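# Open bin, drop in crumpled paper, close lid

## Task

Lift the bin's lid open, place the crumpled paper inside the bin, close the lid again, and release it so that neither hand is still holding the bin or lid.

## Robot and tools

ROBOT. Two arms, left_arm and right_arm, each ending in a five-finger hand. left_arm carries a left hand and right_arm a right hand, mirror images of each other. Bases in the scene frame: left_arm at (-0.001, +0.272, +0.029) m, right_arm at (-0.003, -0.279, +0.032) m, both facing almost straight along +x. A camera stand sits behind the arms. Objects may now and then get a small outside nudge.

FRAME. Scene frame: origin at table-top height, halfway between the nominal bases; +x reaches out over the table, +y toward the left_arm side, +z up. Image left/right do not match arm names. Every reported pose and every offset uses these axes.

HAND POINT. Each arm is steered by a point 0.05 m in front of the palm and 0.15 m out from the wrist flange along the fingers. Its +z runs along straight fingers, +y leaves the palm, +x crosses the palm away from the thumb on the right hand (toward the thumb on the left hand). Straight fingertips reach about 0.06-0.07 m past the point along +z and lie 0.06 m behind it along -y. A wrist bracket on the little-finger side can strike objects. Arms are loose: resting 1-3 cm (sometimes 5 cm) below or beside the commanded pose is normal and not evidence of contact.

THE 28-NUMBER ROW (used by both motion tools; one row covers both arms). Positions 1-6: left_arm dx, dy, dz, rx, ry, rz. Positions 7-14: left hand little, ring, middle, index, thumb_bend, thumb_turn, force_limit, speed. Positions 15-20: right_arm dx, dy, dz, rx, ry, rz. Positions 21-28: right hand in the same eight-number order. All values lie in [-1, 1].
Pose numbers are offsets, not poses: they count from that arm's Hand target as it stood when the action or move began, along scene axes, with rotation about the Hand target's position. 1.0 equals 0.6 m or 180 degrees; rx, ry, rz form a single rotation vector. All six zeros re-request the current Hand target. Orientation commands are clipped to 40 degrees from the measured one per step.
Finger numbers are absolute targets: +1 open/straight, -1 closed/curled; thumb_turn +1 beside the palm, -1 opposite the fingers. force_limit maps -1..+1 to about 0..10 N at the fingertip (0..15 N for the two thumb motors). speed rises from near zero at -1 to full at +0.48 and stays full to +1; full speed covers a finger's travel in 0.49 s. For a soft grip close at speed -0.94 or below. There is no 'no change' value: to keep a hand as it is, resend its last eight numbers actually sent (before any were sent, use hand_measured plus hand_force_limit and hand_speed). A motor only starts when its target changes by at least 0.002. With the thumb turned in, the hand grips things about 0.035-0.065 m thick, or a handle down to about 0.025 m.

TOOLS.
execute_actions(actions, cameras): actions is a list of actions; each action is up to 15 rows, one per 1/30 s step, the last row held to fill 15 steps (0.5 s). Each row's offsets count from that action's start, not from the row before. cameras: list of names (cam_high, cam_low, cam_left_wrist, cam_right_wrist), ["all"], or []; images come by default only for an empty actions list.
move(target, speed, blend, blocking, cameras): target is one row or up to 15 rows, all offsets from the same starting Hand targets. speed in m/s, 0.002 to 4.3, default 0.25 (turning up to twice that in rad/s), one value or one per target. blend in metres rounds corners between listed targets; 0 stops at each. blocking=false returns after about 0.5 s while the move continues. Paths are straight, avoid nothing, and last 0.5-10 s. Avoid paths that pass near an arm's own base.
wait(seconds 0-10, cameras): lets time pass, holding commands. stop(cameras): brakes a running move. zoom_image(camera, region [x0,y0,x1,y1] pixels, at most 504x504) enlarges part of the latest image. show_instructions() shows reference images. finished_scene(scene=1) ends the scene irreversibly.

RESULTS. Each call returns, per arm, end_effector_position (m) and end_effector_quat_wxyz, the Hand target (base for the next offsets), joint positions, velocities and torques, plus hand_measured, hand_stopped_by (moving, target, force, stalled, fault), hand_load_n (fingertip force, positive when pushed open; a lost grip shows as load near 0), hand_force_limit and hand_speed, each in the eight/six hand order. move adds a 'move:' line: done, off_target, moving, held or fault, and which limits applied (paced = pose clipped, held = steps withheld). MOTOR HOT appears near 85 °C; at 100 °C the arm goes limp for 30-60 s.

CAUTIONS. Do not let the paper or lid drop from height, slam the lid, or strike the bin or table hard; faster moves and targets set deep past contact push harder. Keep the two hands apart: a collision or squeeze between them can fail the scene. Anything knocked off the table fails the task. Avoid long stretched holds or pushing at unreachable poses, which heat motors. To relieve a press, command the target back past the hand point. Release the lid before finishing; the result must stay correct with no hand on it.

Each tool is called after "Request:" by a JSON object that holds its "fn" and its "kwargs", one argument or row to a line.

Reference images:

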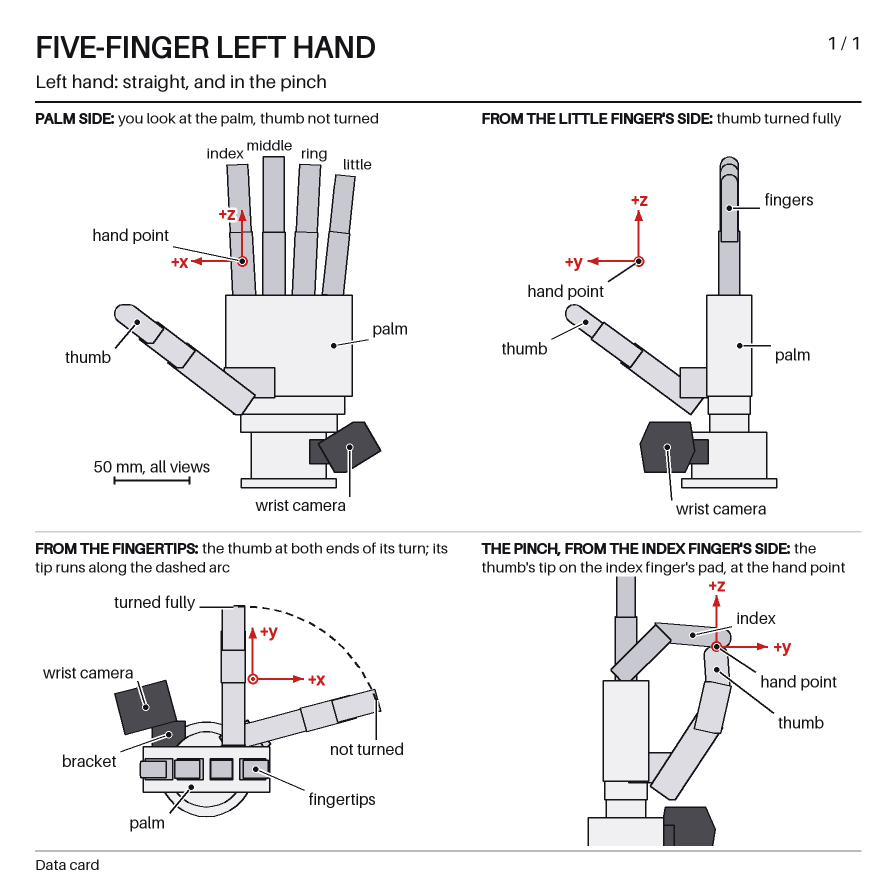

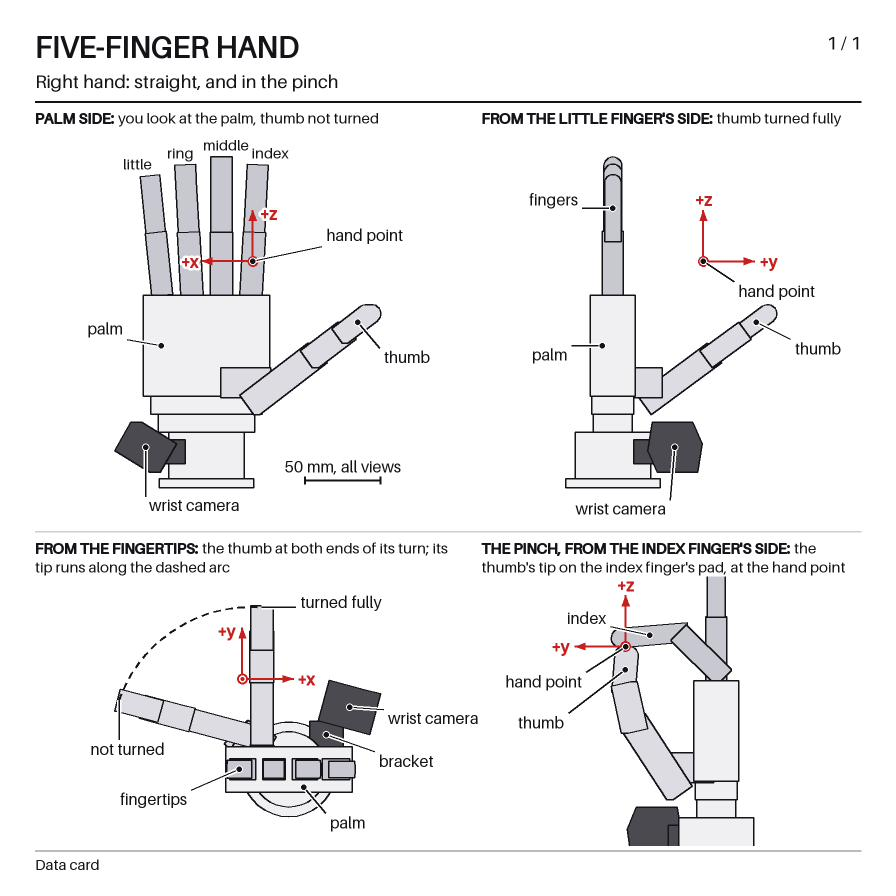

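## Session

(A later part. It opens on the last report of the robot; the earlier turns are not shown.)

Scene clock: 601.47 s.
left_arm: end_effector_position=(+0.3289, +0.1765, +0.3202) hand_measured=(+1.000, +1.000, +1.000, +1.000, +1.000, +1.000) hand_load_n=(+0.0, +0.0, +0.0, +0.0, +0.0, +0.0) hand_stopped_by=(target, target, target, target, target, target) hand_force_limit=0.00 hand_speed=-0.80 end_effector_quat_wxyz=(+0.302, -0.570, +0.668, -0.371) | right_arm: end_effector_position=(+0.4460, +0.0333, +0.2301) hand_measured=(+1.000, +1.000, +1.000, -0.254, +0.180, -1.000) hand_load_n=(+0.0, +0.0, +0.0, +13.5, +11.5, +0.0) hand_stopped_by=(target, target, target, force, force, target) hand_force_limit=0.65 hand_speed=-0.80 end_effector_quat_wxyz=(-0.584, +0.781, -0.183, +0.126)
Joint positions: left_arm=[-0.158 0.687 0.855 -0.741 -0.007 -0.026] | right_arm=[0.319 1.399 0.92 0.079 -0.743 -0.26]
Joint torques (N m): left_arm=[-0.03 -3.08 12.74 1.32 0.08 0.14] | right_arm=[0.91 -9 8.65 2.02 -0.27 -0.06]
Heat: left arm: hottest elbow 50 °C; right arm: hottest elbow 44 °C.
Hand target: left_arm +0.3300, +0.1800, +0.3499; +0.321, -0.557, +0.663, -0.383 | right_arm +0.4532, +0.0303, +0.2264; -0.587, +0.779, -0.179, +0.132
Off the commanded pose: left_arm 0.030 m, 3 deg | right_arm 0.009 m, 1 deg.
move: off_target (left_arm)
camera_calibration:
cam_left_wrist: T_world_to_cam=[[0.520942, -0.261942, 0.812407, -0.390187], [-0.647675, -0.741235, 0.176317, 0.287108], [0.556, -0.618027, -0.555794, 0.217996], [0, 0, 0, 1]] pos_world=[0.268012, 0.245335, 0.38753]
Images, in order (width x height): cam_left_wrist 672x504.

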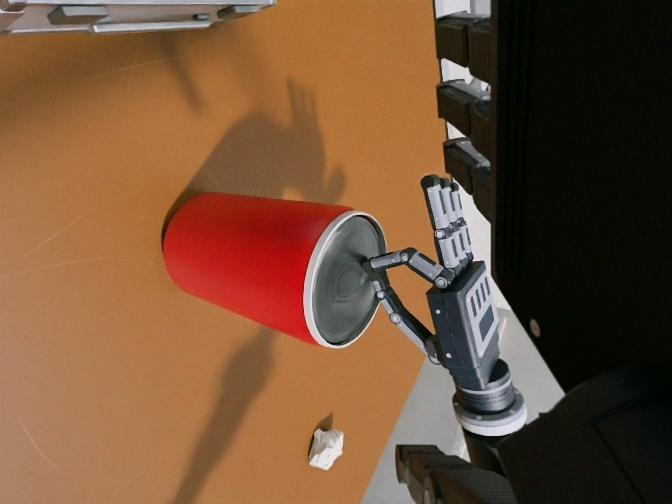

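Request:
{"fn": "move", "kwargs": {
  "target": [0,0,0,0,0,0,1,1,1,1,1,1,0,-0.8,0,0,0.08,0,0,0,1,1,1,-0.60,0.08,-1,0.65,-0.8],
  "speed": 0.04
}}

Request:
{"fn": "move", "kwargs": {
  "target": [0,0,0,0,0,0,1,1,1,1,1,1,0,-0.8,0,0,0.025,0,0,0,1,1,1,-0.60,0.08,-1,0.65,-0.8],
  "speed": 0.04,
  "cameras": ["cam_left_wrist"]
}}

Request:
{"fn": "zoom_image", "kwargs": {
  "camera": "cam_left_wrist",
  "region": [350, 200, 450, 300]
}}

Scene clock: 609.27 s.
left_arm: end_effector_position=(+0.3289, +0.1765, +0.3202) hand_measured=(+1.000, +1.000, +1.000, +1.000, +1.000, +1.000) hand_load_n=(+0.0, +0.0, +0.0, +0.0, +0.0, -0.5) hand_stopped_by=(target, target, target, target, target, target) hand_force_limit=0.00 hand_speed=-0.80 end_effector_quat_wxyz=(+0.302, -0.570, +0.668, -0.371) | right_arm: end_effector_position=(+0.4375, +0.0291, +0.2326) hand_measured=(+1.000, +1.000, +1.000, -0.254, +0.180, -1.000) hand_load_n=(+0.0, +0.0, +0.0, +13.0, +9.5, -1.5) hand_stopped_by=(target, target, target, force, force, target) hand_force_limit=0.65 hand_speed=-0.80 end_effector_quat_wxyz=(-0.570, +0.791, -0.196, +0.107)
Joint positions: left_arm=[-0.158 0.687 0.855 -0.741 -0.007 -0.026] | right_arm=[0.317 1.381 0.939 -0.019 -0.743 -0.266]
Joint torques (N m): left_arm=[-0.03 -3.02 12.74 1.33 0.09 0.14] | right_arm=[0.97 -12.16 14.08 0.68 -0.29 -0.05]
Heat: left arm: hottest elbow 50 °C; right arm: hottest elbow 44 °C.
Hand target: left_arm +0.3300, +0.1800, +0.3499; +0.321, -0.557, +0.663, -0.383 | right_arm +0.4532, +0.0303, +0.2744; -0.587, +0.779, -0.179, +0.132
Off the commanded pose: left_arm 0.030 m, 3 deg | right_arm 0.045 m, 4 deg.
move: off_target (left_arm, right_arm)

Scene clock: 610.43 s.
left_arm: end_effector_position=(+0.3289, +0.1765, +0.3202) hand_measured=(+1.000, +1.000, +1.000, +1.000, +1.000, +1.000) hand_load_n=(+0.0, +0.0, +0.0, +0.0, +0.0, +0.0) hand_stopped_by=(target, target, target, target, target, target) hand_force_limit=0.00 hand_speed=-0.80 end_effector_quat_wxyz=(+0.302, -0.570, +0.668, -0.371) | right_arm: end_effector_position=(+0.4363, +0.0312, +0.2457) hand_measured=(+1.000, +1.000, +1.000, -0.254, +0.180, -1.000) hand_load_n=(+0.0, +0.0, +0.0, +11.0, +8.0, -1.0) hand_stopped_by=(target, target, target, force, force, target) hand_force_limit=0.65 hand_speed=-0.80 end_effector_quat_wxyz=(-0.569, +0.792, -0.196, +0.104)
Joint positions: left_arm=[-0.158 0.687 0.855 -0.741 -0.007 -0.026] | right_arm=[0.322 1.367 0.965 -0.063 -0.743 -0.266]
Joint torques (N m): left_arm=[0.03 -3.02 12.74 1.33 0.09 0.14] | right_arm=[0.97 -12.22 14.48 0.75 -0.3 -0.05]
Heat: left arm: hottest elbow 50 °C; right arm: hottest elbow 44 °C.
Hand target: left_arm +0.3300, +0.1800, +0.3499; +0.321, -0.557, +0.663, -0.383 | right_arm +0.4532, +0.0303, +0.2894; -0.587, +0.779, -0.179, +0.132
Off the commanded pose: left_arm 0.030 m, 3 deg | right_arm 0.047 m, 4 deg.
move: off_target (left_arm, right_arm)
camera_calibration:
cam_left_wrist: T_world_to_cam=[[0.520942, -0.261942, 0.812407, -0.390187], [-0.647675, -0.741235, 0.176317, 0.287108], [0.556, -0.618027, -0.555794, 0.217996], [0, 0, 0, 1]] pos_world=[0.268012, 0.245335, 0.38753]
Images, in order (width x height): cam_left_wrist 672x504.

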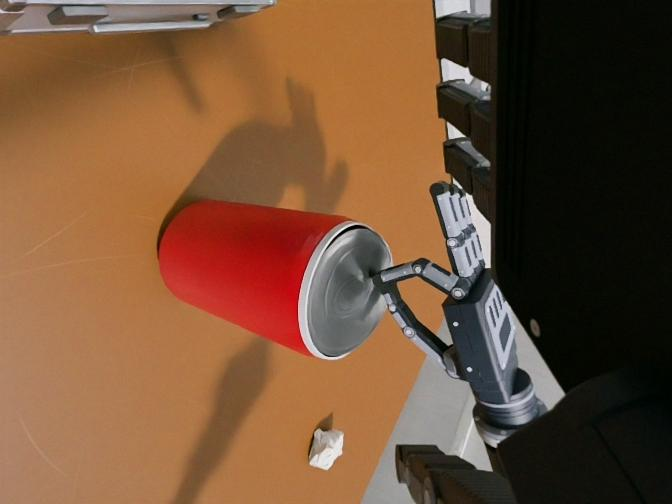

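Scaled by 5.040 from the camera's 672x504 image, which has a finer 960x720 frame.

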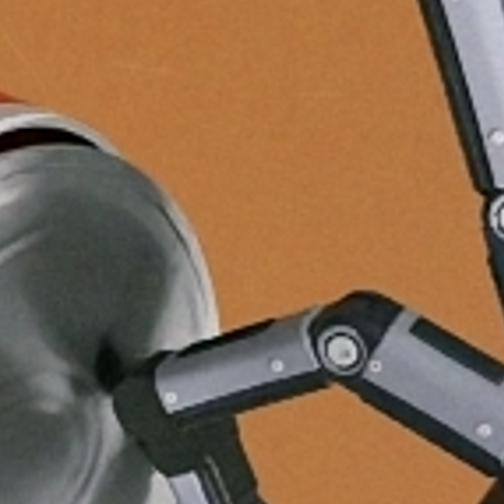

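Request:
{"fn": "zoom_image", "kwargs": {
  "camera": "cam_left_wrist",
  "region": [290, 190, 440, 370]
}}

Scaled by 2.800 from the camera's 672x504 image, which has a finer 960x720 frame.

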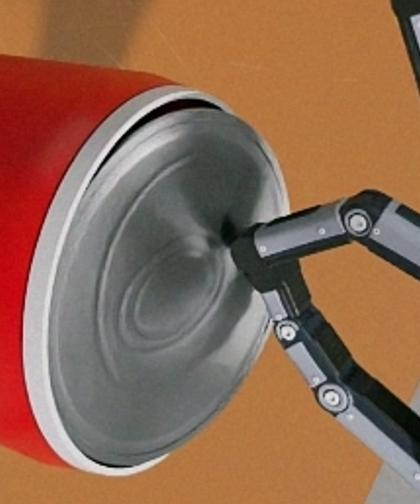

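Request:
{"fn": "execute_actions", "kwargs": {
  "actions": [],
  "cameras": ["cam_low"]
}}

Request:
{"fn": "zoom_image", "kwargs": {
  "camera": "cam_low",
  "region": [270, 170, 370, 300]
}}

Scene clock: 615.53 s.
left_arm: end_effector_position=(+0.3289, +0.1765, +0.3202) hand_measured=(+1.000, +1.000, +1.000, +1.000, +1.000, +1.000) hand_load_n=(+0.0, +0.0, -0.5, +0.0, +0.0, +0.0) hand_stopped_by=(target, target, target, target, target, target) hand_force_limit=0.00 hand_speed=-0.80 end_effector_quat_wxyz=(+0.302, -0.570, +0.668, -0.371) | right_arm: end_effector_position=(+0.4363, +0.0312, +0.2457) hand_measured=(+1.000, +1.000, +1.000, -0.254, +0.180, -1.000) hand_load_n=(+0.0, +0.0, +0.0, +11.0, +8.0, -1.0) hand_stopped_by=(target, target, target, force, force, target) hand_force_limit=0.65 hand_speed=-0.80 end_effector_quat_wxyz=(-0.569, +0.792, -0.196, +0.104)
Joint positions: left_arm=[-0.158 0.687 0.855 -0.741 -0.007 -0.026] | right_arm=[0.322 1.367 0.965 -0.063 -0.743 -0.266]
Joint velocities: within noise
Joint torques (N m): left_arm=[0.03 -3.02 12.75 1.32 0.09 0.14] | right_arm=[0.97 -12.04 14.46 0.76 -0.29 -0.05]
Motor temperatures (°C): left_arm=[34 35 50 30 31 30] | right_arm=[29 38 44 32 33 29]
Heat: left arm: hottest elbow 50 °C; right arm: hottest elbow 44 °C.
Hand target: left_arm +0.3300, +0.1800, +0.3499; +0.321, -0.557, +0.663, -0.383 | right_arm +0.4532, +0.0303, +0.2894; -0.587, +0.779, -0.179, +0.132
Off the commanded pose: left_arm 0.030 m, 3 deg | right_arm 0.047 m, 4 deg.
Images, in order (width x height): cam_low 672x504.

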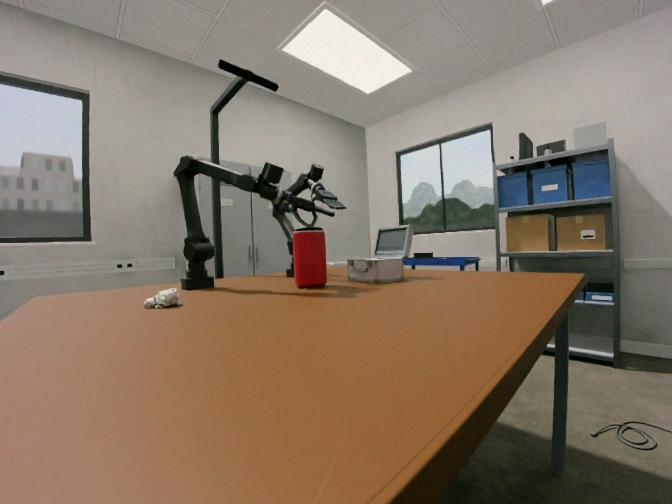

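Scaled by 3.877 from the camera's 672x504 image, which has a finer 960x720 frame.

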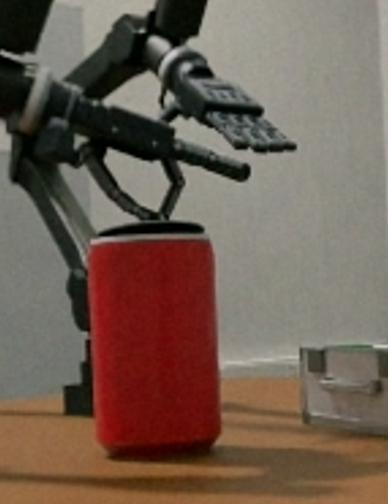

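Request:
{"fn": "wait", "kwargs": {
  "seconds": 0.5,
  "cameras": ["cam_left_wrist", "cam_low"]
}}

Request:
{"fn": "zoom_image", "kwargs": {
  "camera": "cam_low",
  "region": [280, 220, 340, 300]
}}

Request:
{"fn": "zoom_image", "kwargs": {
  "camera": "cam_left_wrist",
  "region": [290, 190, 440, 370]
}}

Scene clock: 624.03 s.
left_arm: end_effector_position=(+0.3289, +0.1765, +0.3202) hand_measured=(+1.000, +1.000, +1.000, +1.000, +1.000, +1.000) hand_load_n=(+0.0, +0.0, +0.0, +0.0, +0.0, +0.0) hand_stopped_by=(target, target, target, target, target, target) hand_force_limit=0.00 hand_speed=-0.80 end_effector_quat_wxyz=(+0.302, -0.570, +0.668, -0.371) | right_arm: end_effector_position=(+0.4363, +0.0312, +0.2457) hand_measured=(+1.000, +1.000, +1.000, -0.254, +0.180, -1.000) hand_load_n=(+0.0, +0.0, +0.0, +11.5, +8.0, -1.0) hand_stopped_by=(target, target, target, force, force, target) hand_force_limit=0.65 hand_speed=-0.80 end_effector_quat_wxyz=(-0.569, +0.792, -0.196, +0.104)
Joint positions: left_arm=[-0.158 0.687 0.855 -0.741 -0.007 -0.026] | right_arm=[0.322 1.367 0.965 -0.063 -0.743 -0.266]
Joint torques (N m): left_arm=[-0.03 -3.02 12.74 1.32 0.09 0.15] | right_arm=[1.03 -12.16 14.46 0.76 -0.29 -0.05]
Heat: left arm: hottest elbow 50 °C; right arm: hottest elbow 44 °C.
Hand target: left_arm +0.3300, +0.1800, +0.3499; +0.321, -0.557, +0.663, -0.383 | right_arm +0.4532, +0.0303, +0.2894; -0.587, +0.779, -0.179, +0.132
Off the commanded pose: left_arm 0.030 m, 3 deg | right_arm 0.047 m, 4 deg.
wait: 0.50 s; at rest from the start
camera_calibration:
cam_left_wrist: T_world_to_cam=[[0.520942, -0.261942, 0.812407, -0.390187], [-0.647675, -0.741235, 0.176317, 0.287108], [0.556, -0.618027, -0.555794, 0.217996], [0, 0, 0, 1]] pos_world=[0.268012, 0.245335, 0.38753]
Images, in order (width x height): cam_low 672x504, cam_left_wrist 672x504.

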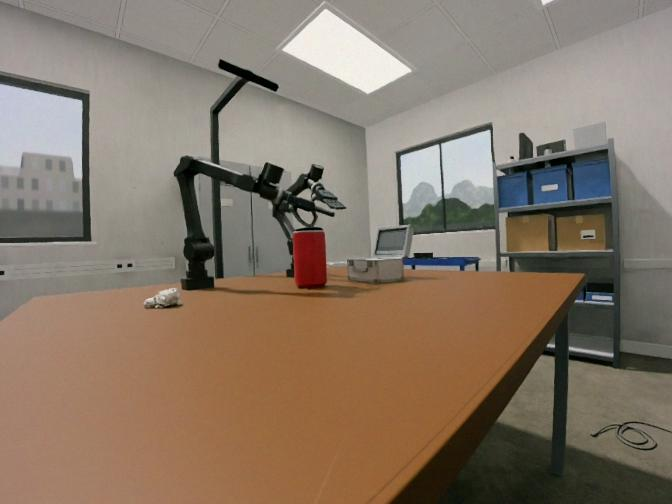

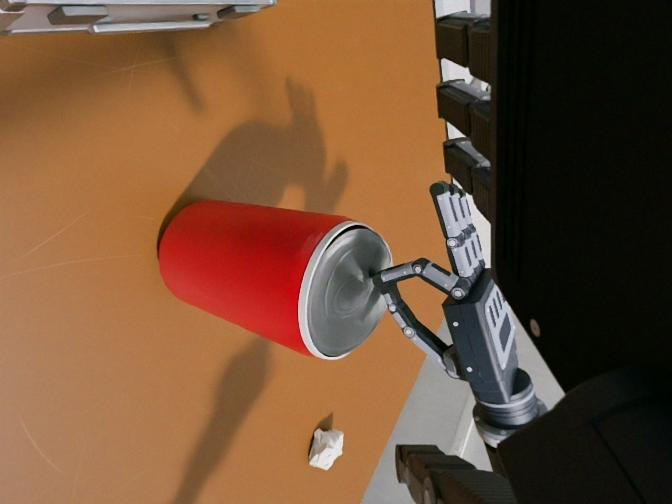

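Scaled by 6.300 from the camera's 672x504 image, which has a finer 960x720 frame.

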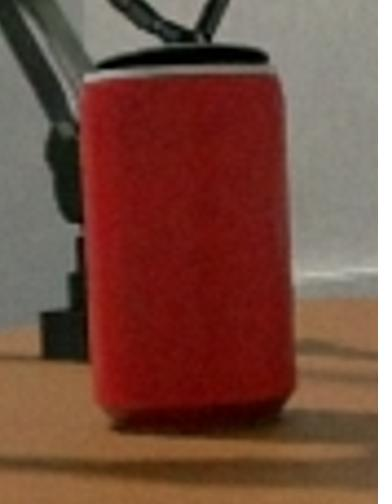

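Scaled by 2.800 from the camera's 672x504 image, which has a finer 960x720 frame.

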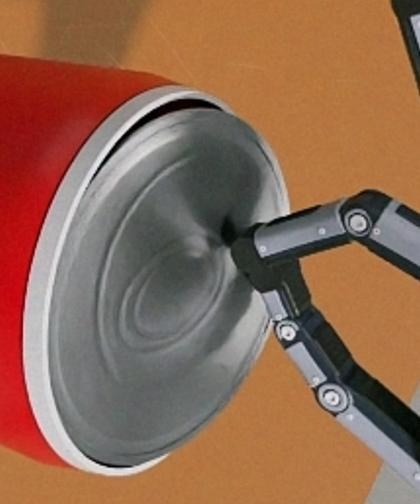

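Request:
{"fn": "move", "kwargs": {
  "target": [0,0,0,0,0,0,1,1,1,1,1,1,0,-0.8,0.02,0,0.01,0,0,0,1,1,1,-0.60,0.08,-1,0.65,-0.8],
  "speed": 0.03,
  "cameras": ["cam_left_wrist", "cam_low"]
}}

Request:
{"fn": "zoom_image", "kwargs": {
  "camera": "cam_low",
  "region": [280, 220, 340, 300]
}}

Request:
{"fn": "zoom_image", "kwargs": {
  "camera": "cam_left_wrist",
  "region": [290, 190, 440, 370]
}}

Scene clock: 632.27 s.
left_arm: end_effector_position=(+0.3289, +0.1765, +0.3202) hand_measured=(+1.000, +1.000, +1.000, +1.000, +1.000, +1.000) hand_load_n=(+0.0, +0.0, +0.0, +0.0, +0.0, +0.0) hand_stopped_by=(target, target, target, target, target, target) hand_force_limit=0.00 hand_speed=-0.80 end_effector_quat_wxyz=(+0.302, -0.570, +0.668, -0.371) | right_arm: end_effector_position=(+0.4504, +0.0266, +0.2663) hand_measured=(+1.000, +1.000, +1.000, -0.256, +0.178, -1.000) hand_load_n=(+0.0, -0.5, +0.0, +0.0, +0.5, +0.5) hand_stopped_by=(target, target, target, force, force, target) hand_force_limit=0.65 hand_speed=-0.80 end_effector_quat_wxyz=(-0.576, +0.785, -0.198, +0.114)
Joint positions: left_arm=[-0.158 0.687 0.855 -0.741 -0.007 -0.026] | right_arm=[0.302 1.367 1.009 -0.082 -0.75 -0.259]
Joint torques (N m): left_arm=[-0.03 -3.02 12.74 1.33 0.09 0.14] | right_arm=[1.03 -10.11 14.41 0.76 -0.36 -0.1]
Heat: left arm: hottest elbow 50 °C; right arm: hottest elbow 45 °C.
Hand target: left_arm +0.3300, +0.1800, +0.3499; +0.321, -0.557, +0.663, -0.383 | right_arm +0.4652, +0.0303, +0.2954; -0.587, +0.779, -0.179, +0.132
Off the commanded pose: left_arm 0.030 m, 3 deg | right_arm 0.033 m, 3 deg.
move: off_target (left_arm, right_arm)
camera_calibration:
cam_left_wrist: T_world_to_cam=[[0.520942, -0.261942, 0.812407, -0.390187], [-0.647675, -0.741235, 0.176317, 0.287108], [0.556, -0.618027, -0.555794, 0.217996], [0, 0, 0, 1]] pos_world=[0.268012, 0.245335, 0.38753]
Images, in order (width x height): cam_low 672x504, cam_left_wrist 672x504.

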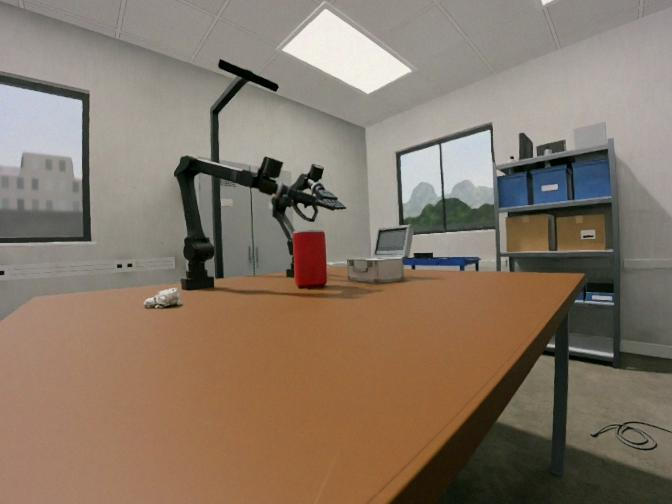

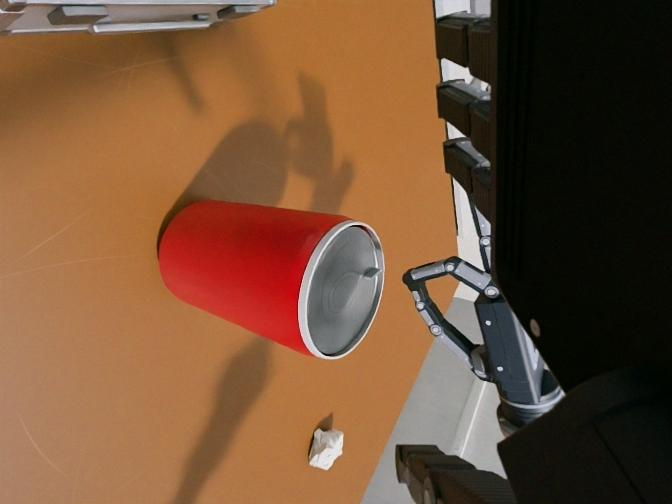

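Scaled by 6.300 from the camera's 672x504 image, which has a finer 960x720 frame.

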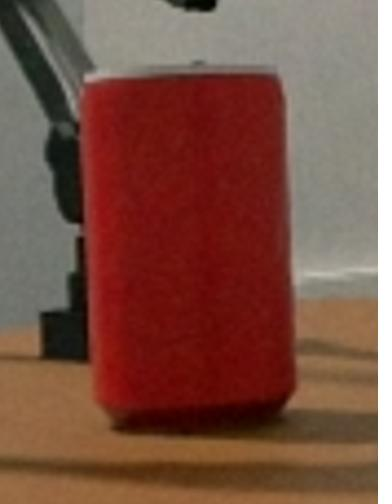

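Scaled by 2.800 from the camera's 672x504 image, which has a finer 960x720 frame.

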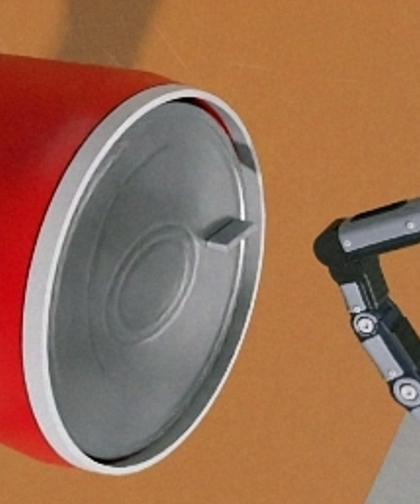

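Request:
{"fn": "move", "kwargs": {
  "target": [
    [0,0,0,0,0,0,1,1,1,1,1,1,0,-0.8,-0.0362,-0.0055,0,0,0,0,1,1,1,0.03,0.25,-1,0.4,-0.2],
    [0,0,0,0,0,0,1,1,1,1,1,1,0,-0.8,-0.0362,-0.0055,-0.0757,0,0,0,1,1,1,0.03,0.25,-1,0.4,-0.2]
  ],
  "speed": 0.08,
  "cameras": ["cam_left_wrist"]
}}

Request:
{"fn": "zoom_image", "kwargs": {
  "camera": "cam_left_wrist",
  "region": [345, 210, 445, 310]
}}

Scene clock: 659.63 s.
left_arm: end_effector_position=(+0.3289, +0.1765, +0.3202) hand_measured=(+1.000, +1.000, +1.000, +1.000, +1.000, +1.000) hand_load_n=(+0.0, +0.0, +0.0, +0.0, +0.0, +0.0) hand_stopped_by=(target, target, target, target, target, target) hand_force_limit=0.00 hand_speed=-0.80 end_effector_quat_wxyz=(+0.302, -0.570, +0.668, -0.371) | right_arm: end_effector_position=(+0.4403, +0.0232, +0.2519) hand_measured=(+1.000, +1.000, +1.000, +0.030, +0.250, -1.000) hand_load_n=(+0.0, +0.0, +0.0, +0.0, +0.0, +0.0) hand_stopped_by=(target, target, target, target, target, target) hand_force_limit=0.40 hand_speed=-0.20 end_effector_quat_wxyz=(-0.583, +0.780, -0.189, +0.125)
Joint positions: left_arm=[-0.158 0.687 0.855 -0.741 -0.007 -0.026] | right_arm=[0.302 1.347 0.934 0.007 -0.75 -0.259]
Joint torques (N m): left_arm=[-0.03 -2.96 12.74 1.32 0.08 0.14] | right_arm=[1.61 -8.76 8.75 2.14 0.04 -0.06]
Heat: left arm: hottest elbow 50 °C; right arm: hottest elbow 45 °C.
Hand target: left_arm +0.3300, +0.1800, +0.3499; +0.321, -0.557, +0.663, -0.383 | right_arm +0.4435, +0.0270, +0.2499; -0.587, +0.779, -0.179, +0.132
Off the commanded pose: left_arm 0.030 m, 3 deg | right_arm 0.005 m, 1 deg.
move: off_target (left_arm)
camera_calibration:
cam_left_wrist: T_world_to_cam=[[0.520942, -0.261942, 0.812407, -0.390187], [-0.647675, -0.741235, 0.176317, 0.287108], [0.556, -0.618027, -0.555794, 0.217996], [0, 0, 0, 1]] pos_world=[0.268012, 0.245335, 0.38753]
Images, in order (width x height): cam_left_wrist 672x504.

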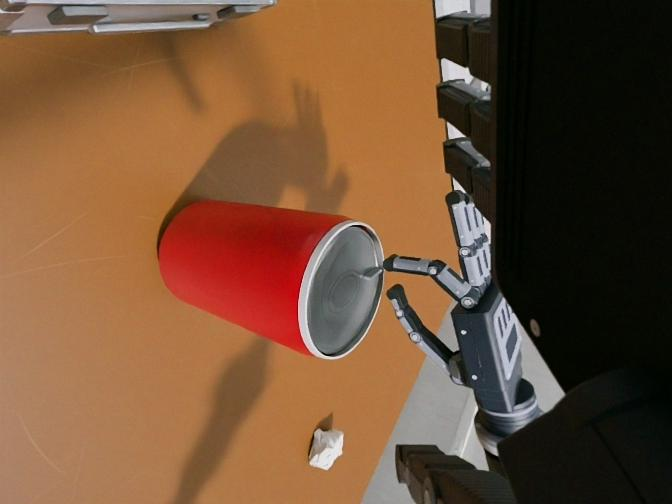

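Scaled by 5.040 from the camera's 672x504 image, which has a finer 960x720 frame.

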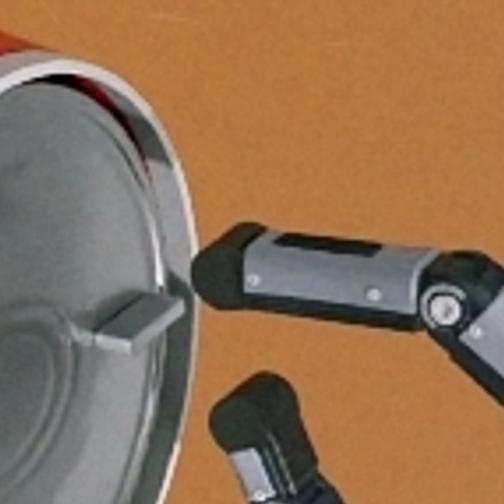

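Request:
{"fn": "move", "kwargs": {
  "target": [0,0,0,0,0,0,1,1,1,1,1,1,0,-0.8,-0.004,0.0033,-0.0365,0,0,0,1,1,1,0.03,0.25,-1,0.4,-0.2],
  "speed": 0.05,
  "cameras": ["cam_left_wrist"]
}}

Request:
{"fn": "zoom_image", "kwargs": {
  "camera": "cam_left_wrist",
  "region": [345, 210, 445, 310]
}}

Scene clock: 666.97 s.
left_arm: end_effector_position=(+0.3289, +0.1765, +0.3202) hand_measured=(+1.000, +1.000, +1.000, +1.000, +1.000, +1.000) hand_load_n=(+0.0, +0.0, +0.0, -0.5, +0.0, +0.0) hand_stopped_by=(target, target, target, target, target, target) hand_force_limit=0.00 hand_speed=-0.80 end_effector_quat_wxyz=(+0.302, -0.570, +0.668, -0.371) | right_arm: end_effector_position=(+0.4403, +0.0223, +0.2324) hand_measured=(+1.000, +1.000, +1.000, +0.030, +0.250, -1.000) hand_load_n=(+0.0, +0.0, +0.0, +0.0, +0.0, +0.0) hand_stopped_by=(target, target, target, target, target, target) hand_force_limit=0.40 hand_speed=-0.20 end_effector_quat_wxyz=(-0.584, +0.779, -0.189, +0.130)
Joint positions: left_arm=[-0.158 0.687 0.855 -0.741 -0.007 -0.026] | right_arm=[0.302 1.367 0.894 0.075 -0.744 -0.259]
Joint torques (N m): left_arm=[0.03 -3.02 12.75 1.32 0.09 0.14] | right_arm=[2.14 -8.53 8.42 2.13 0.07 -0.02]
Heat: left arm: hottest elbow 50 °C; right arm: hottest elbow 45 °C.
Hand target: left_arm +0.3300, +0.1800, +0.3499; +0.321, -0.557, +0.663, -0.383 | right_arm +0.4411, +0.0290, +0.2280; -0.587, +0.779, -0.179, +0.132
Off the commanded pose: left_arm 0.030 m, 3 deg | right_arm 0.008 m, 1 deg.
move: off_target (left_arm)
camera_calibration:
cam_left_wrist: T_world_to_cam=[[0.520942, -0.261942, 0.812407, -0.390187], [-0.647675, -0.741235, 0.176317, 0.287108], [0.556, -0.618027, -0.555794, 0.217996], [0, 0, 0, 1]] pos_world=[0.268012, 0.245335, 0.38753]
Images, in order (width x height): cam_left_wrist 672x504.

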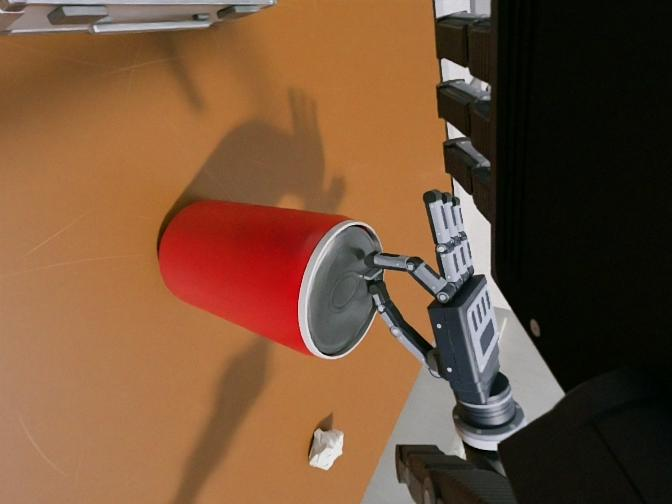

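Scaled by 5.040 from the camera's 672x504 image, which has a finer 960x720 frame.

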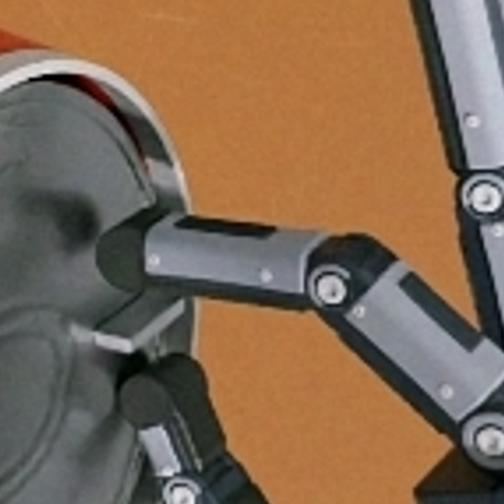

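Request:
{"fn": "move", "kwargs": {
  "target": [0,0,0,0,0,0,1,1,1,1,1,1,0,-0.8,-0.0042,-0.006,-0.0042,0,0,0,1,1,1,0.03,0.25,-1,0.4,-0.2],
  "speed": 0.05,
  "cameras": ["cam_left_wrist"]
}}

Request:
{"fn": "zoom_image", "kwargs": {
  "camera": "cam_left_wrist",
  "region": [345, 210, 445, 310]
}}

Scene clock: 671.60 s.
left_arm: end_effector_position=(+0.3289, +0.1765, +0.3202) hand_measured=(+1.000, +1.000, +1.000, +1.000, +1.000, +1.000) hand_load_n=(+0.0, +0.0, +0.0, +0.0, +0.0, +0.0) hand_stopped_by=(target, target, target, target, target, target) hand_force_limit=0.00 hand_speed=-0.80 end_effector_quat_wxyz=(+0.302, -0.570, +0.668, -0.371) | right_arm: end_effector_position=(+0.4401, +0.0225, +0.2320) hand_measured=(+1.000, +1.000, +1.000, +0.030, +0.250, -1.000) hand_load_n=(+0.0, +0.0, +0.0, +0.0, -1.5, +0.0) hand_stopped_by=(target, target, target, target, target, target) hand_force_limit=0.40 hand_speed=-0.20 end_effector_quat_wxyz=(-0.585, +0.778, -0.187, +0.132)
Joint positions: left_arm=[-0.158 0.687 0.855 -0.741 -0.007 -0.026] | right_arm=[0.302 1.367 0.89 0.085 -0.746 -0.259]
Joint torques (N m): left_arm=[0.03 -3.08 12.75 1.31 0.08 0.14] | right_arm=[1.73 -8.94 7.71 1.96 -0.14 -0.06]
Heat: left arm: hottest elbow 50 °C; right arm: hottest elbow 45 °C.
Hand target: left_arm +0.3300, +0.1800, +0.3499; +0.321, -0.557, +0.663, -0.383 | right_arm +0.4385, +0.0254, +0.2255; -0.587, +0.779, -0.179, +0.132
Off the commanded pose: left_arm 0.030 m, 3 deg | right_arm 0.007 m, 1 deg.
move: off_target (left_arm)
camera_calibration:
cam_left_wrist: T_world_to_cam=[[0.520942, -0.261942, 0.812407, -0.390187], [-0.647675, -0.741235, 0.176317, 0.287108], [0.556, -0.618027, -0.555794, 0.217996], [0, 0, 0, 1]] pos_world=[0.268012, 0.245335, 0.38753]
Images, in order (width x height): cam_left_wrist 672x504.

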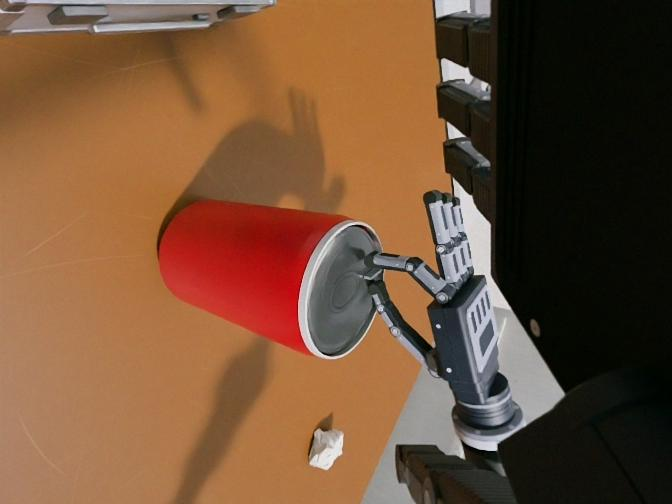

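Scaled by 5.040 from the camera's 672x504 image, which has a finer 960x720 frame.

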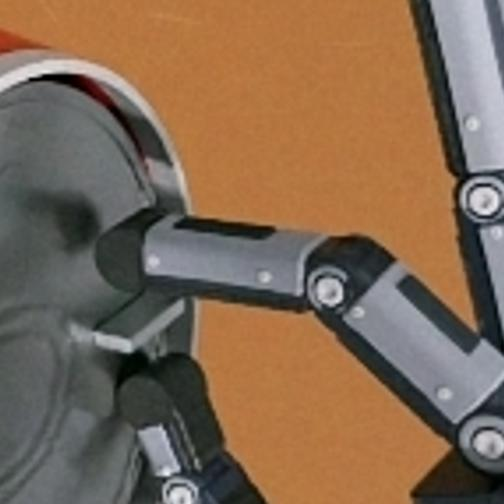

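Request:
{"fn": "move", "kwargs": {
  "target": [
    [0,0,0,0,0,0,1,1,1,1,1,1,0,-0.8,0,0,0,0,0,0,1,1,1,-0.4,0.2,-1,0.4,-0.8],
    [0,0,0,0,0,0,1,1,1,1,1,1,0,-0.8,0,0,0,0,0,0,1,1,1,-0.60,0.08,-1,0.85,-0.8]
  ],
  "speed": 0.05,
  "cameras": ["cam_left_wrist"]
}}

Request:
{"fn": "zoom_image", "kwargs": {
  "camera": "cam_left_wrist",
  "region": [345, 210, 445, 310]
}}

Scene clock: 676.17 s.
left_arm: end_effector_position=(+0.3289, +0.1765, +0.3202) hand_measured=(+1.000, +1.000, +1.000, +1.000, +1.000, +1.000) hand_load_n=(+0.0, +0.0, +0.0, +0.0, +0.0, +0.0) hand_stopped_by=(target, target, target, target, target, target) hand_force_limit=0.00 hand_speed=-0.80 end_effector_quat_wxyz=(+0.302, -0.570, +0.668, -0.371) | right_arm: end_effector_position=(+0.4383, +0.0235, +0.2304) hand_measured=(+1.000, +1.000, +1.000, -0.250, +0.172, -1.000) hand_load_n=(+0.0, +0.0, +0.0, +13.0, +13.5, -0.5) hand_stopped_by=(target, target, target, force, force, target) hand_force_limit=0.85 hand_speed=-0.80 end_effector_quat_wxyz=(-0.585, +0.779, -0.186, +0.130)
Joint positions: left_arm=[-0.158 0.687 0.855 -0.741 -0.007 -0.026] | right_arm=[0.305 1.367 0.887 0.085 -0.746 -0.259]
Joint torques (N m): left_arm=[-0.03 -3.08 12.75 1.32 0.08 0.14] | right_arm=[1.73 -9 8.08 1.94 -0.13 -0.06]
Heat: left arm: hottest elbow 50 °C; right arm: hottest elbow 44 °C.
Hand target: left_arm +0.3300, +0.1800, +0.3499; +0.321, -0.557, +0.663, -0.383 | right_arm +0.4385, +0.0254, +0.2255; -0.587, +0.779, -0.179, +0.132
Off the commanded pose: left_arm 0.030 m, 3 deg | right_arm 0.005 m, 1 deg.
move: off_target (left_arm)
camera_calibration:
cam_left_wrist: T_world_to_cam=[[0.520942, -0.261942, 0.812407, -0.390187], [-0.647675, -0.741235, 0.176317, 0.287108], [0.556, -0.618027, -0.555794, 0.217996], [0, 0, 0, 1]] pos_world=[0.268012, 0.245335, 0.38753]
Images, in order (width x height): cam_left_wrist 672x504.

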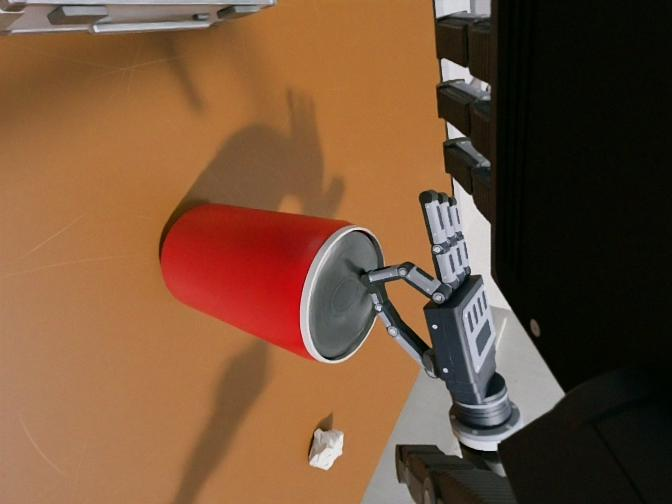

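Scaled by 5.040 from the camera's 672x504 image, which has a finer 960x720 frame.

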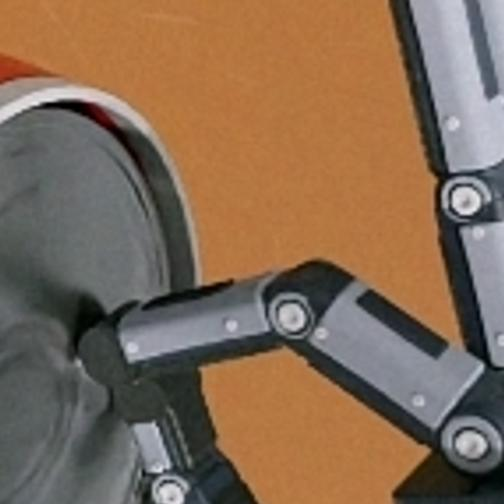

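Request:
{"fn": "move", "kwargs": {
  "target": [0,0,0,0,0,0,1,1,1,1,1,1,0,-0.8,0.012,0,0.09,0,0,0,1,1,1,-0.60,0.08,-1,0.85,-0.8],
  "speed": 0.04
}}

Request:
{"fn": "move", "kwargs": {
  "target": [0,0,0,0,0,0,1,1,1,1,1,1,0,-0.8,0,0,0.01,0,0,0,1,1,1,-0.60,0.08,-1,0.85,-0.8],
  "speed": 0.02
}}

Scene clock: 680.57 s.
left_arm: end_effector_position=(+0.3289, +0.1765, +0.3202) hand_measured=(+1.000, +1.000, +1.000, +1.000, +1.000, +1.000) hand_load_n=(+0.0, +0.0, +0.0, +0.0, +0.0, -0.5) hand_stopped_by=(target, target, target, target, target, target) hand_force_limit=0.00 hand_speed=-0.80 end_effector_quat_wxyz=(+0.302, -0.570, +0.668, -0.371) | right_arm: end_effector_position=(+0.4308, +0.0230, +0.2358) hand_measured=(+1.000, +1.000, +1.000, -0.250, +0.172, -1.000) hand_load_n=(+0.0, +0.0, +0.0, +13.5, +8.5, -2.5) hand_stopped_by=(target, target, target, force, force, target) hand_force_limit=0.85 hand_speed=-0.80 end_effector_quat_wxyz=(-0.569, +0.791, -0.200, +0.106)
Joint positions: left_arm=[-0.158 0.687 0.855 -0.741 -0.007 -0.026] | right_arm=[0.31 1.355 0.925 -0.037 -0.746 -0.266]
Joint torques (N m): left_arm=[0.03 -3.02 12.75 1.32 0.09 0.14] | right_arm=[1.26 -11.99 14.41 0.73 -0.4 -0.07]
Heat: left arm: hottest elbow 50 °C; right arm: hottest elbow 44 °C.
Hand target: left_arm +0.3300, +0.1800, +0.3499; +0.321, -0.557, +0.663, -0.383 | right_arm +0.4457, +0.0254, +0.2795; -0.587, +0.779, -0.179, +0.132
Off the commanded pose: left_arm 0.030 m, 3 deg | right_arm 0.046 m, 5 deg.
move: off_target (left_arm, right_arm)

Scene clock: 681.57 s.
left_arm: end_effector_position=(+0.3289, +0.1765, +0.3202) hand_measured=(+1.000, +1.000, +1.000, +1.000, +1.000, +1.000) hand_load_n=(+0.0, +0.0, +0.0, +0.0, +0.0, +0.0) hand_stopped_by=(target, target, target, target, target, target) hand_force_limit=0.00 hand_speed=-0.80 end_effector_quat_wxyz=(+0.302, -0.570, +0.668, -0.371) | right_arm: end_effector_position=(+0.4296, +0.0234, +0.2391) hand_measured=(+1.000, +1.000, +1.000, -0.250, +0.172, -1.000) hand_load_n=(+0.0, +0.0, +0.0, +13.5, +7.0, -2.5) hand_stopped_by=(target, target, target, force, force, target) hand_force_limit=0.85 hand_speed=-0.80 end_effector_quat_wxyz=(-0.567, +0.792, -0.201, +0.104)
Joint positions: left_arm=[-0.158 0.687 0.855 -0.741 -0.007 -0.026] | right_arm=[0.311 1.35 0.933 -0.056 -0.746 -0.266]
Joint torques (N m): left_arm=[0.03 -3.02 12.74 1.32 0.09 0.14] | right_arm=[1.38 -12.16 14.68 0.75 -0.4 -0.07]
Heat: left arm: hottest elbow 50 °C; right arm: hottest elbow 44 °C.
Hand target: left_arm +0.3300, +0.1800, +0.3499; +0.321, -0.557, +0.663, -0.383 | right_arm +0.4457, +0.0254, +0.2855; -0.587, +0.779, -0.179, +0.132
Off the commanded pose: left_arm 0.030 m, 3 deg | right_arm 0.049 m, 5 deg.
move: off_target (left_arm, right_arm)

Request:
{"fn": "move", "kwargs": {
  "target": [0,0,0,0,0,0,1,1,1,1,1,1,0,-0.8,0.003,0,0.008,0,0,0,1,1,1,-0.60,0.08,-1,0.85,-0.8],
  "speed": 0.02
}}

Request:
{"fn": "move", "kwargs": {
  "target": [0,0,0,0,0,0,1,1,1,1,1,1,0,-0.8,0,0,0.008,0,0,0,1,1,1,-0.60,0.08,-1,0.85,-0.8],
  "speed": 0.02,
  "cameras": ["cam_left_wrist", "cam_low"]
}}

Request:
{"fn": "zoom_image", "kwargs": {
  "camera": "cam_left_wrist",
  "region": [290, 190, 440, 370]
}}

Scene clock: 686.77 s.
left_arm: end_effector_position=(+0.3289, +0.1765, +0.3202) hand_measured=(+1.000, +1.000, +1.000, +1.000, +1.000, +1.000) hand_load_n=(+0.0, +0.0, +0.0, +0.0, +0.0, +0.0) hand_stopped_by=(target, target, target, target, target, target) hand_force_limit=0.00 hand_speed=-0.80 end_effector_quat_wxyz=(+0.302, -0.570, +0.668, -0.371) | right_arm: end_effector_position=(+0.4292, +0.0241, +0.2426) hand_measured=(+1.000, +1.000, +1.000, -0.250, +0.172, -1.000) hand_load_n=(+0.0, +0.0, +0.0, +12.5, +8.0, -2.0) hand_stopped_by=(target, target, target, force, force, target) hand_force_limit=0.85 hand_speed=-0.80 end_effector_quat_wxyz=(-0.566, +0.793, -0.201, +0.102)
Joint positions: left_arm=[-0.158 0.687 0.855 -0.741 -0.007 -0.026] | right_arm=[0.313 1.347 0.942 -0.073 -0.746 -0.266]
Joint torques (N m): left_arm=[0.03 -2.96 12.74 1.32 0.09 0.14] | right_arm=[1.2 -11.81 15.05 0.83 -0.45 -0.09]
Heat: left arm: hottest elbow 50 °C; right arm: hottest elbow 45 °C.
Hand target: left_arm +0.3300, +0.1800, +0.3499; +0.321, -0.557, +0.663, -0.383 | right_arm +0.4475, +0.0254, +0.2903; -0.587, +0.779, -0.179, +0.132
Off the commanded pose: left_arm 0.030 m, 3 deg | right_arm 0.051 m, 5 deg.
move: off_target (left_arm, right_arm)

Scene clock: 687.77 s.
left_arm: end_effector_position=(+0.3289, +0.1765, +0.3202) hand_measured=(+1.000, +1.000, +1.000, +1.000, +1.000, +1.000) hand_load_n=(+0.0, +0.0, +0.0, +0.0, +0.0, -0.5) hand_stopped_by=(target, target, target, target, target, target) hand_force_limit=0.00 hand_speed=-0.80 end_effector_quat_wxyz=(+0.302, -0.570, +0.668, -0.371) | right_arm: end_effector_position=(+0.4289, +0.0244, +0.2476) hand_measured=(+1.000, +1.000, +1.000, -0.250, +0.172, -1.000) hand_load_n=(+0.0, +0.0, +0.0, +11.5, +8.5, -1.0) hand_stopped_by=(target, target, target, force, force, target) hand_force_limit=0.85 hand_speed=-0.80 end_effector_quat_wxyz=(-0.567, +0.793, -0.201, +0.100)
Joint positions: left_arm=[-0.158 0.687 0.855 -0.741 -0.007 -0.026] | right_arm=[0.313 1.342 0.951 -0.086 -0.749 -0.266]
Joint torques (N m): left_arm=[-0.03 -3.02 12.75 1.33 0.08 0.15] | right_arm=[1.14 -11.81 15.17 0.88 -0.33 -0.08]
Heat: left arm: hottest elbow 50 °C; right arm: hottest elbow 46 °C.
Hand target: left_arm +0.3300, +0.1800, +0.3499; +0.321, -0.557, +0.663, -0.383 | right_arm +0.4475, +0.0254, +0.2951; -0.587, +0.779, -0.179, +0.132
Off the commanded pose: left_arm 0.030 m, 3 deg | right_arm 0.051 m, 5 deg.
move: off_target (left_arm, right_arm)
camera_calibration:
cam_left_wrist: T_world_to_cam=[[0.520942, -0.261942, 0.812407, -0.390187], [-0.647675, -0.741235, 0.176317, 0.287108], [0.556, -0.618027, -0.555794, 0.217996], [0, 0, 0, 1]] pos_world=[0.268012, 0.245335, 0.38753]
Images, in order (width x height): cam_low 672x504, cam_left_wrist 672x504.

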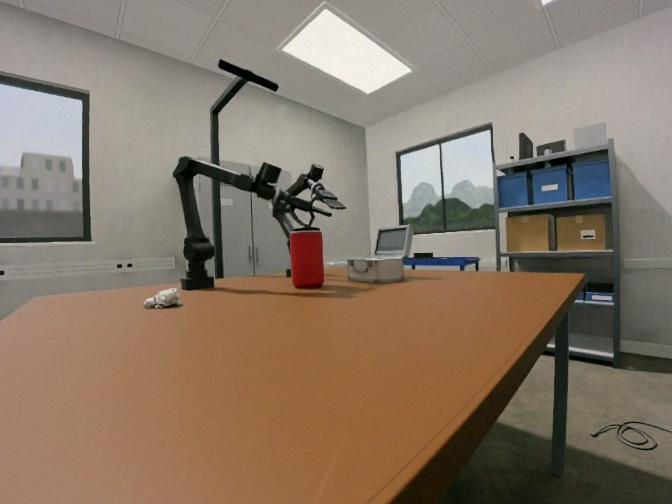

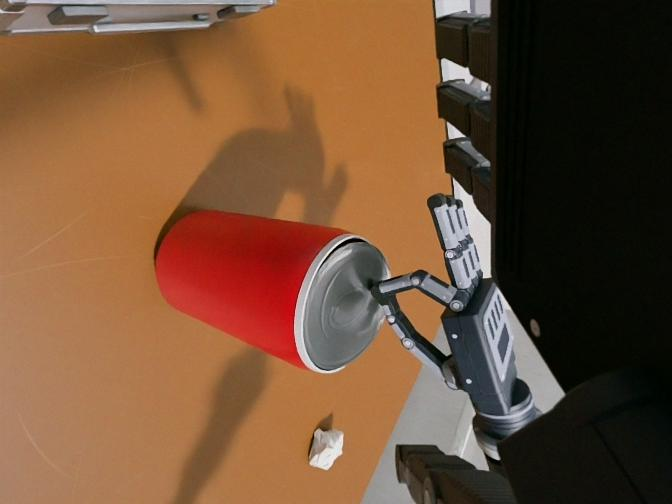

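Scaled by 2.800 from the camera's 672x504 image, which has a finer 960x720 frame.

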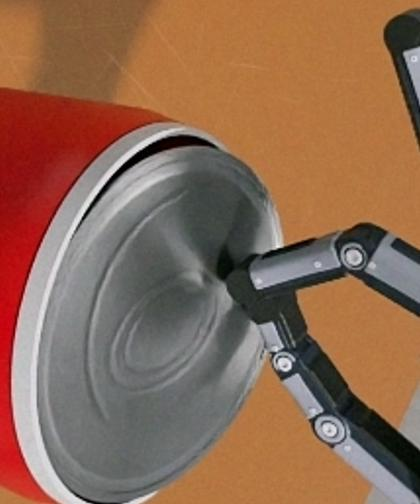

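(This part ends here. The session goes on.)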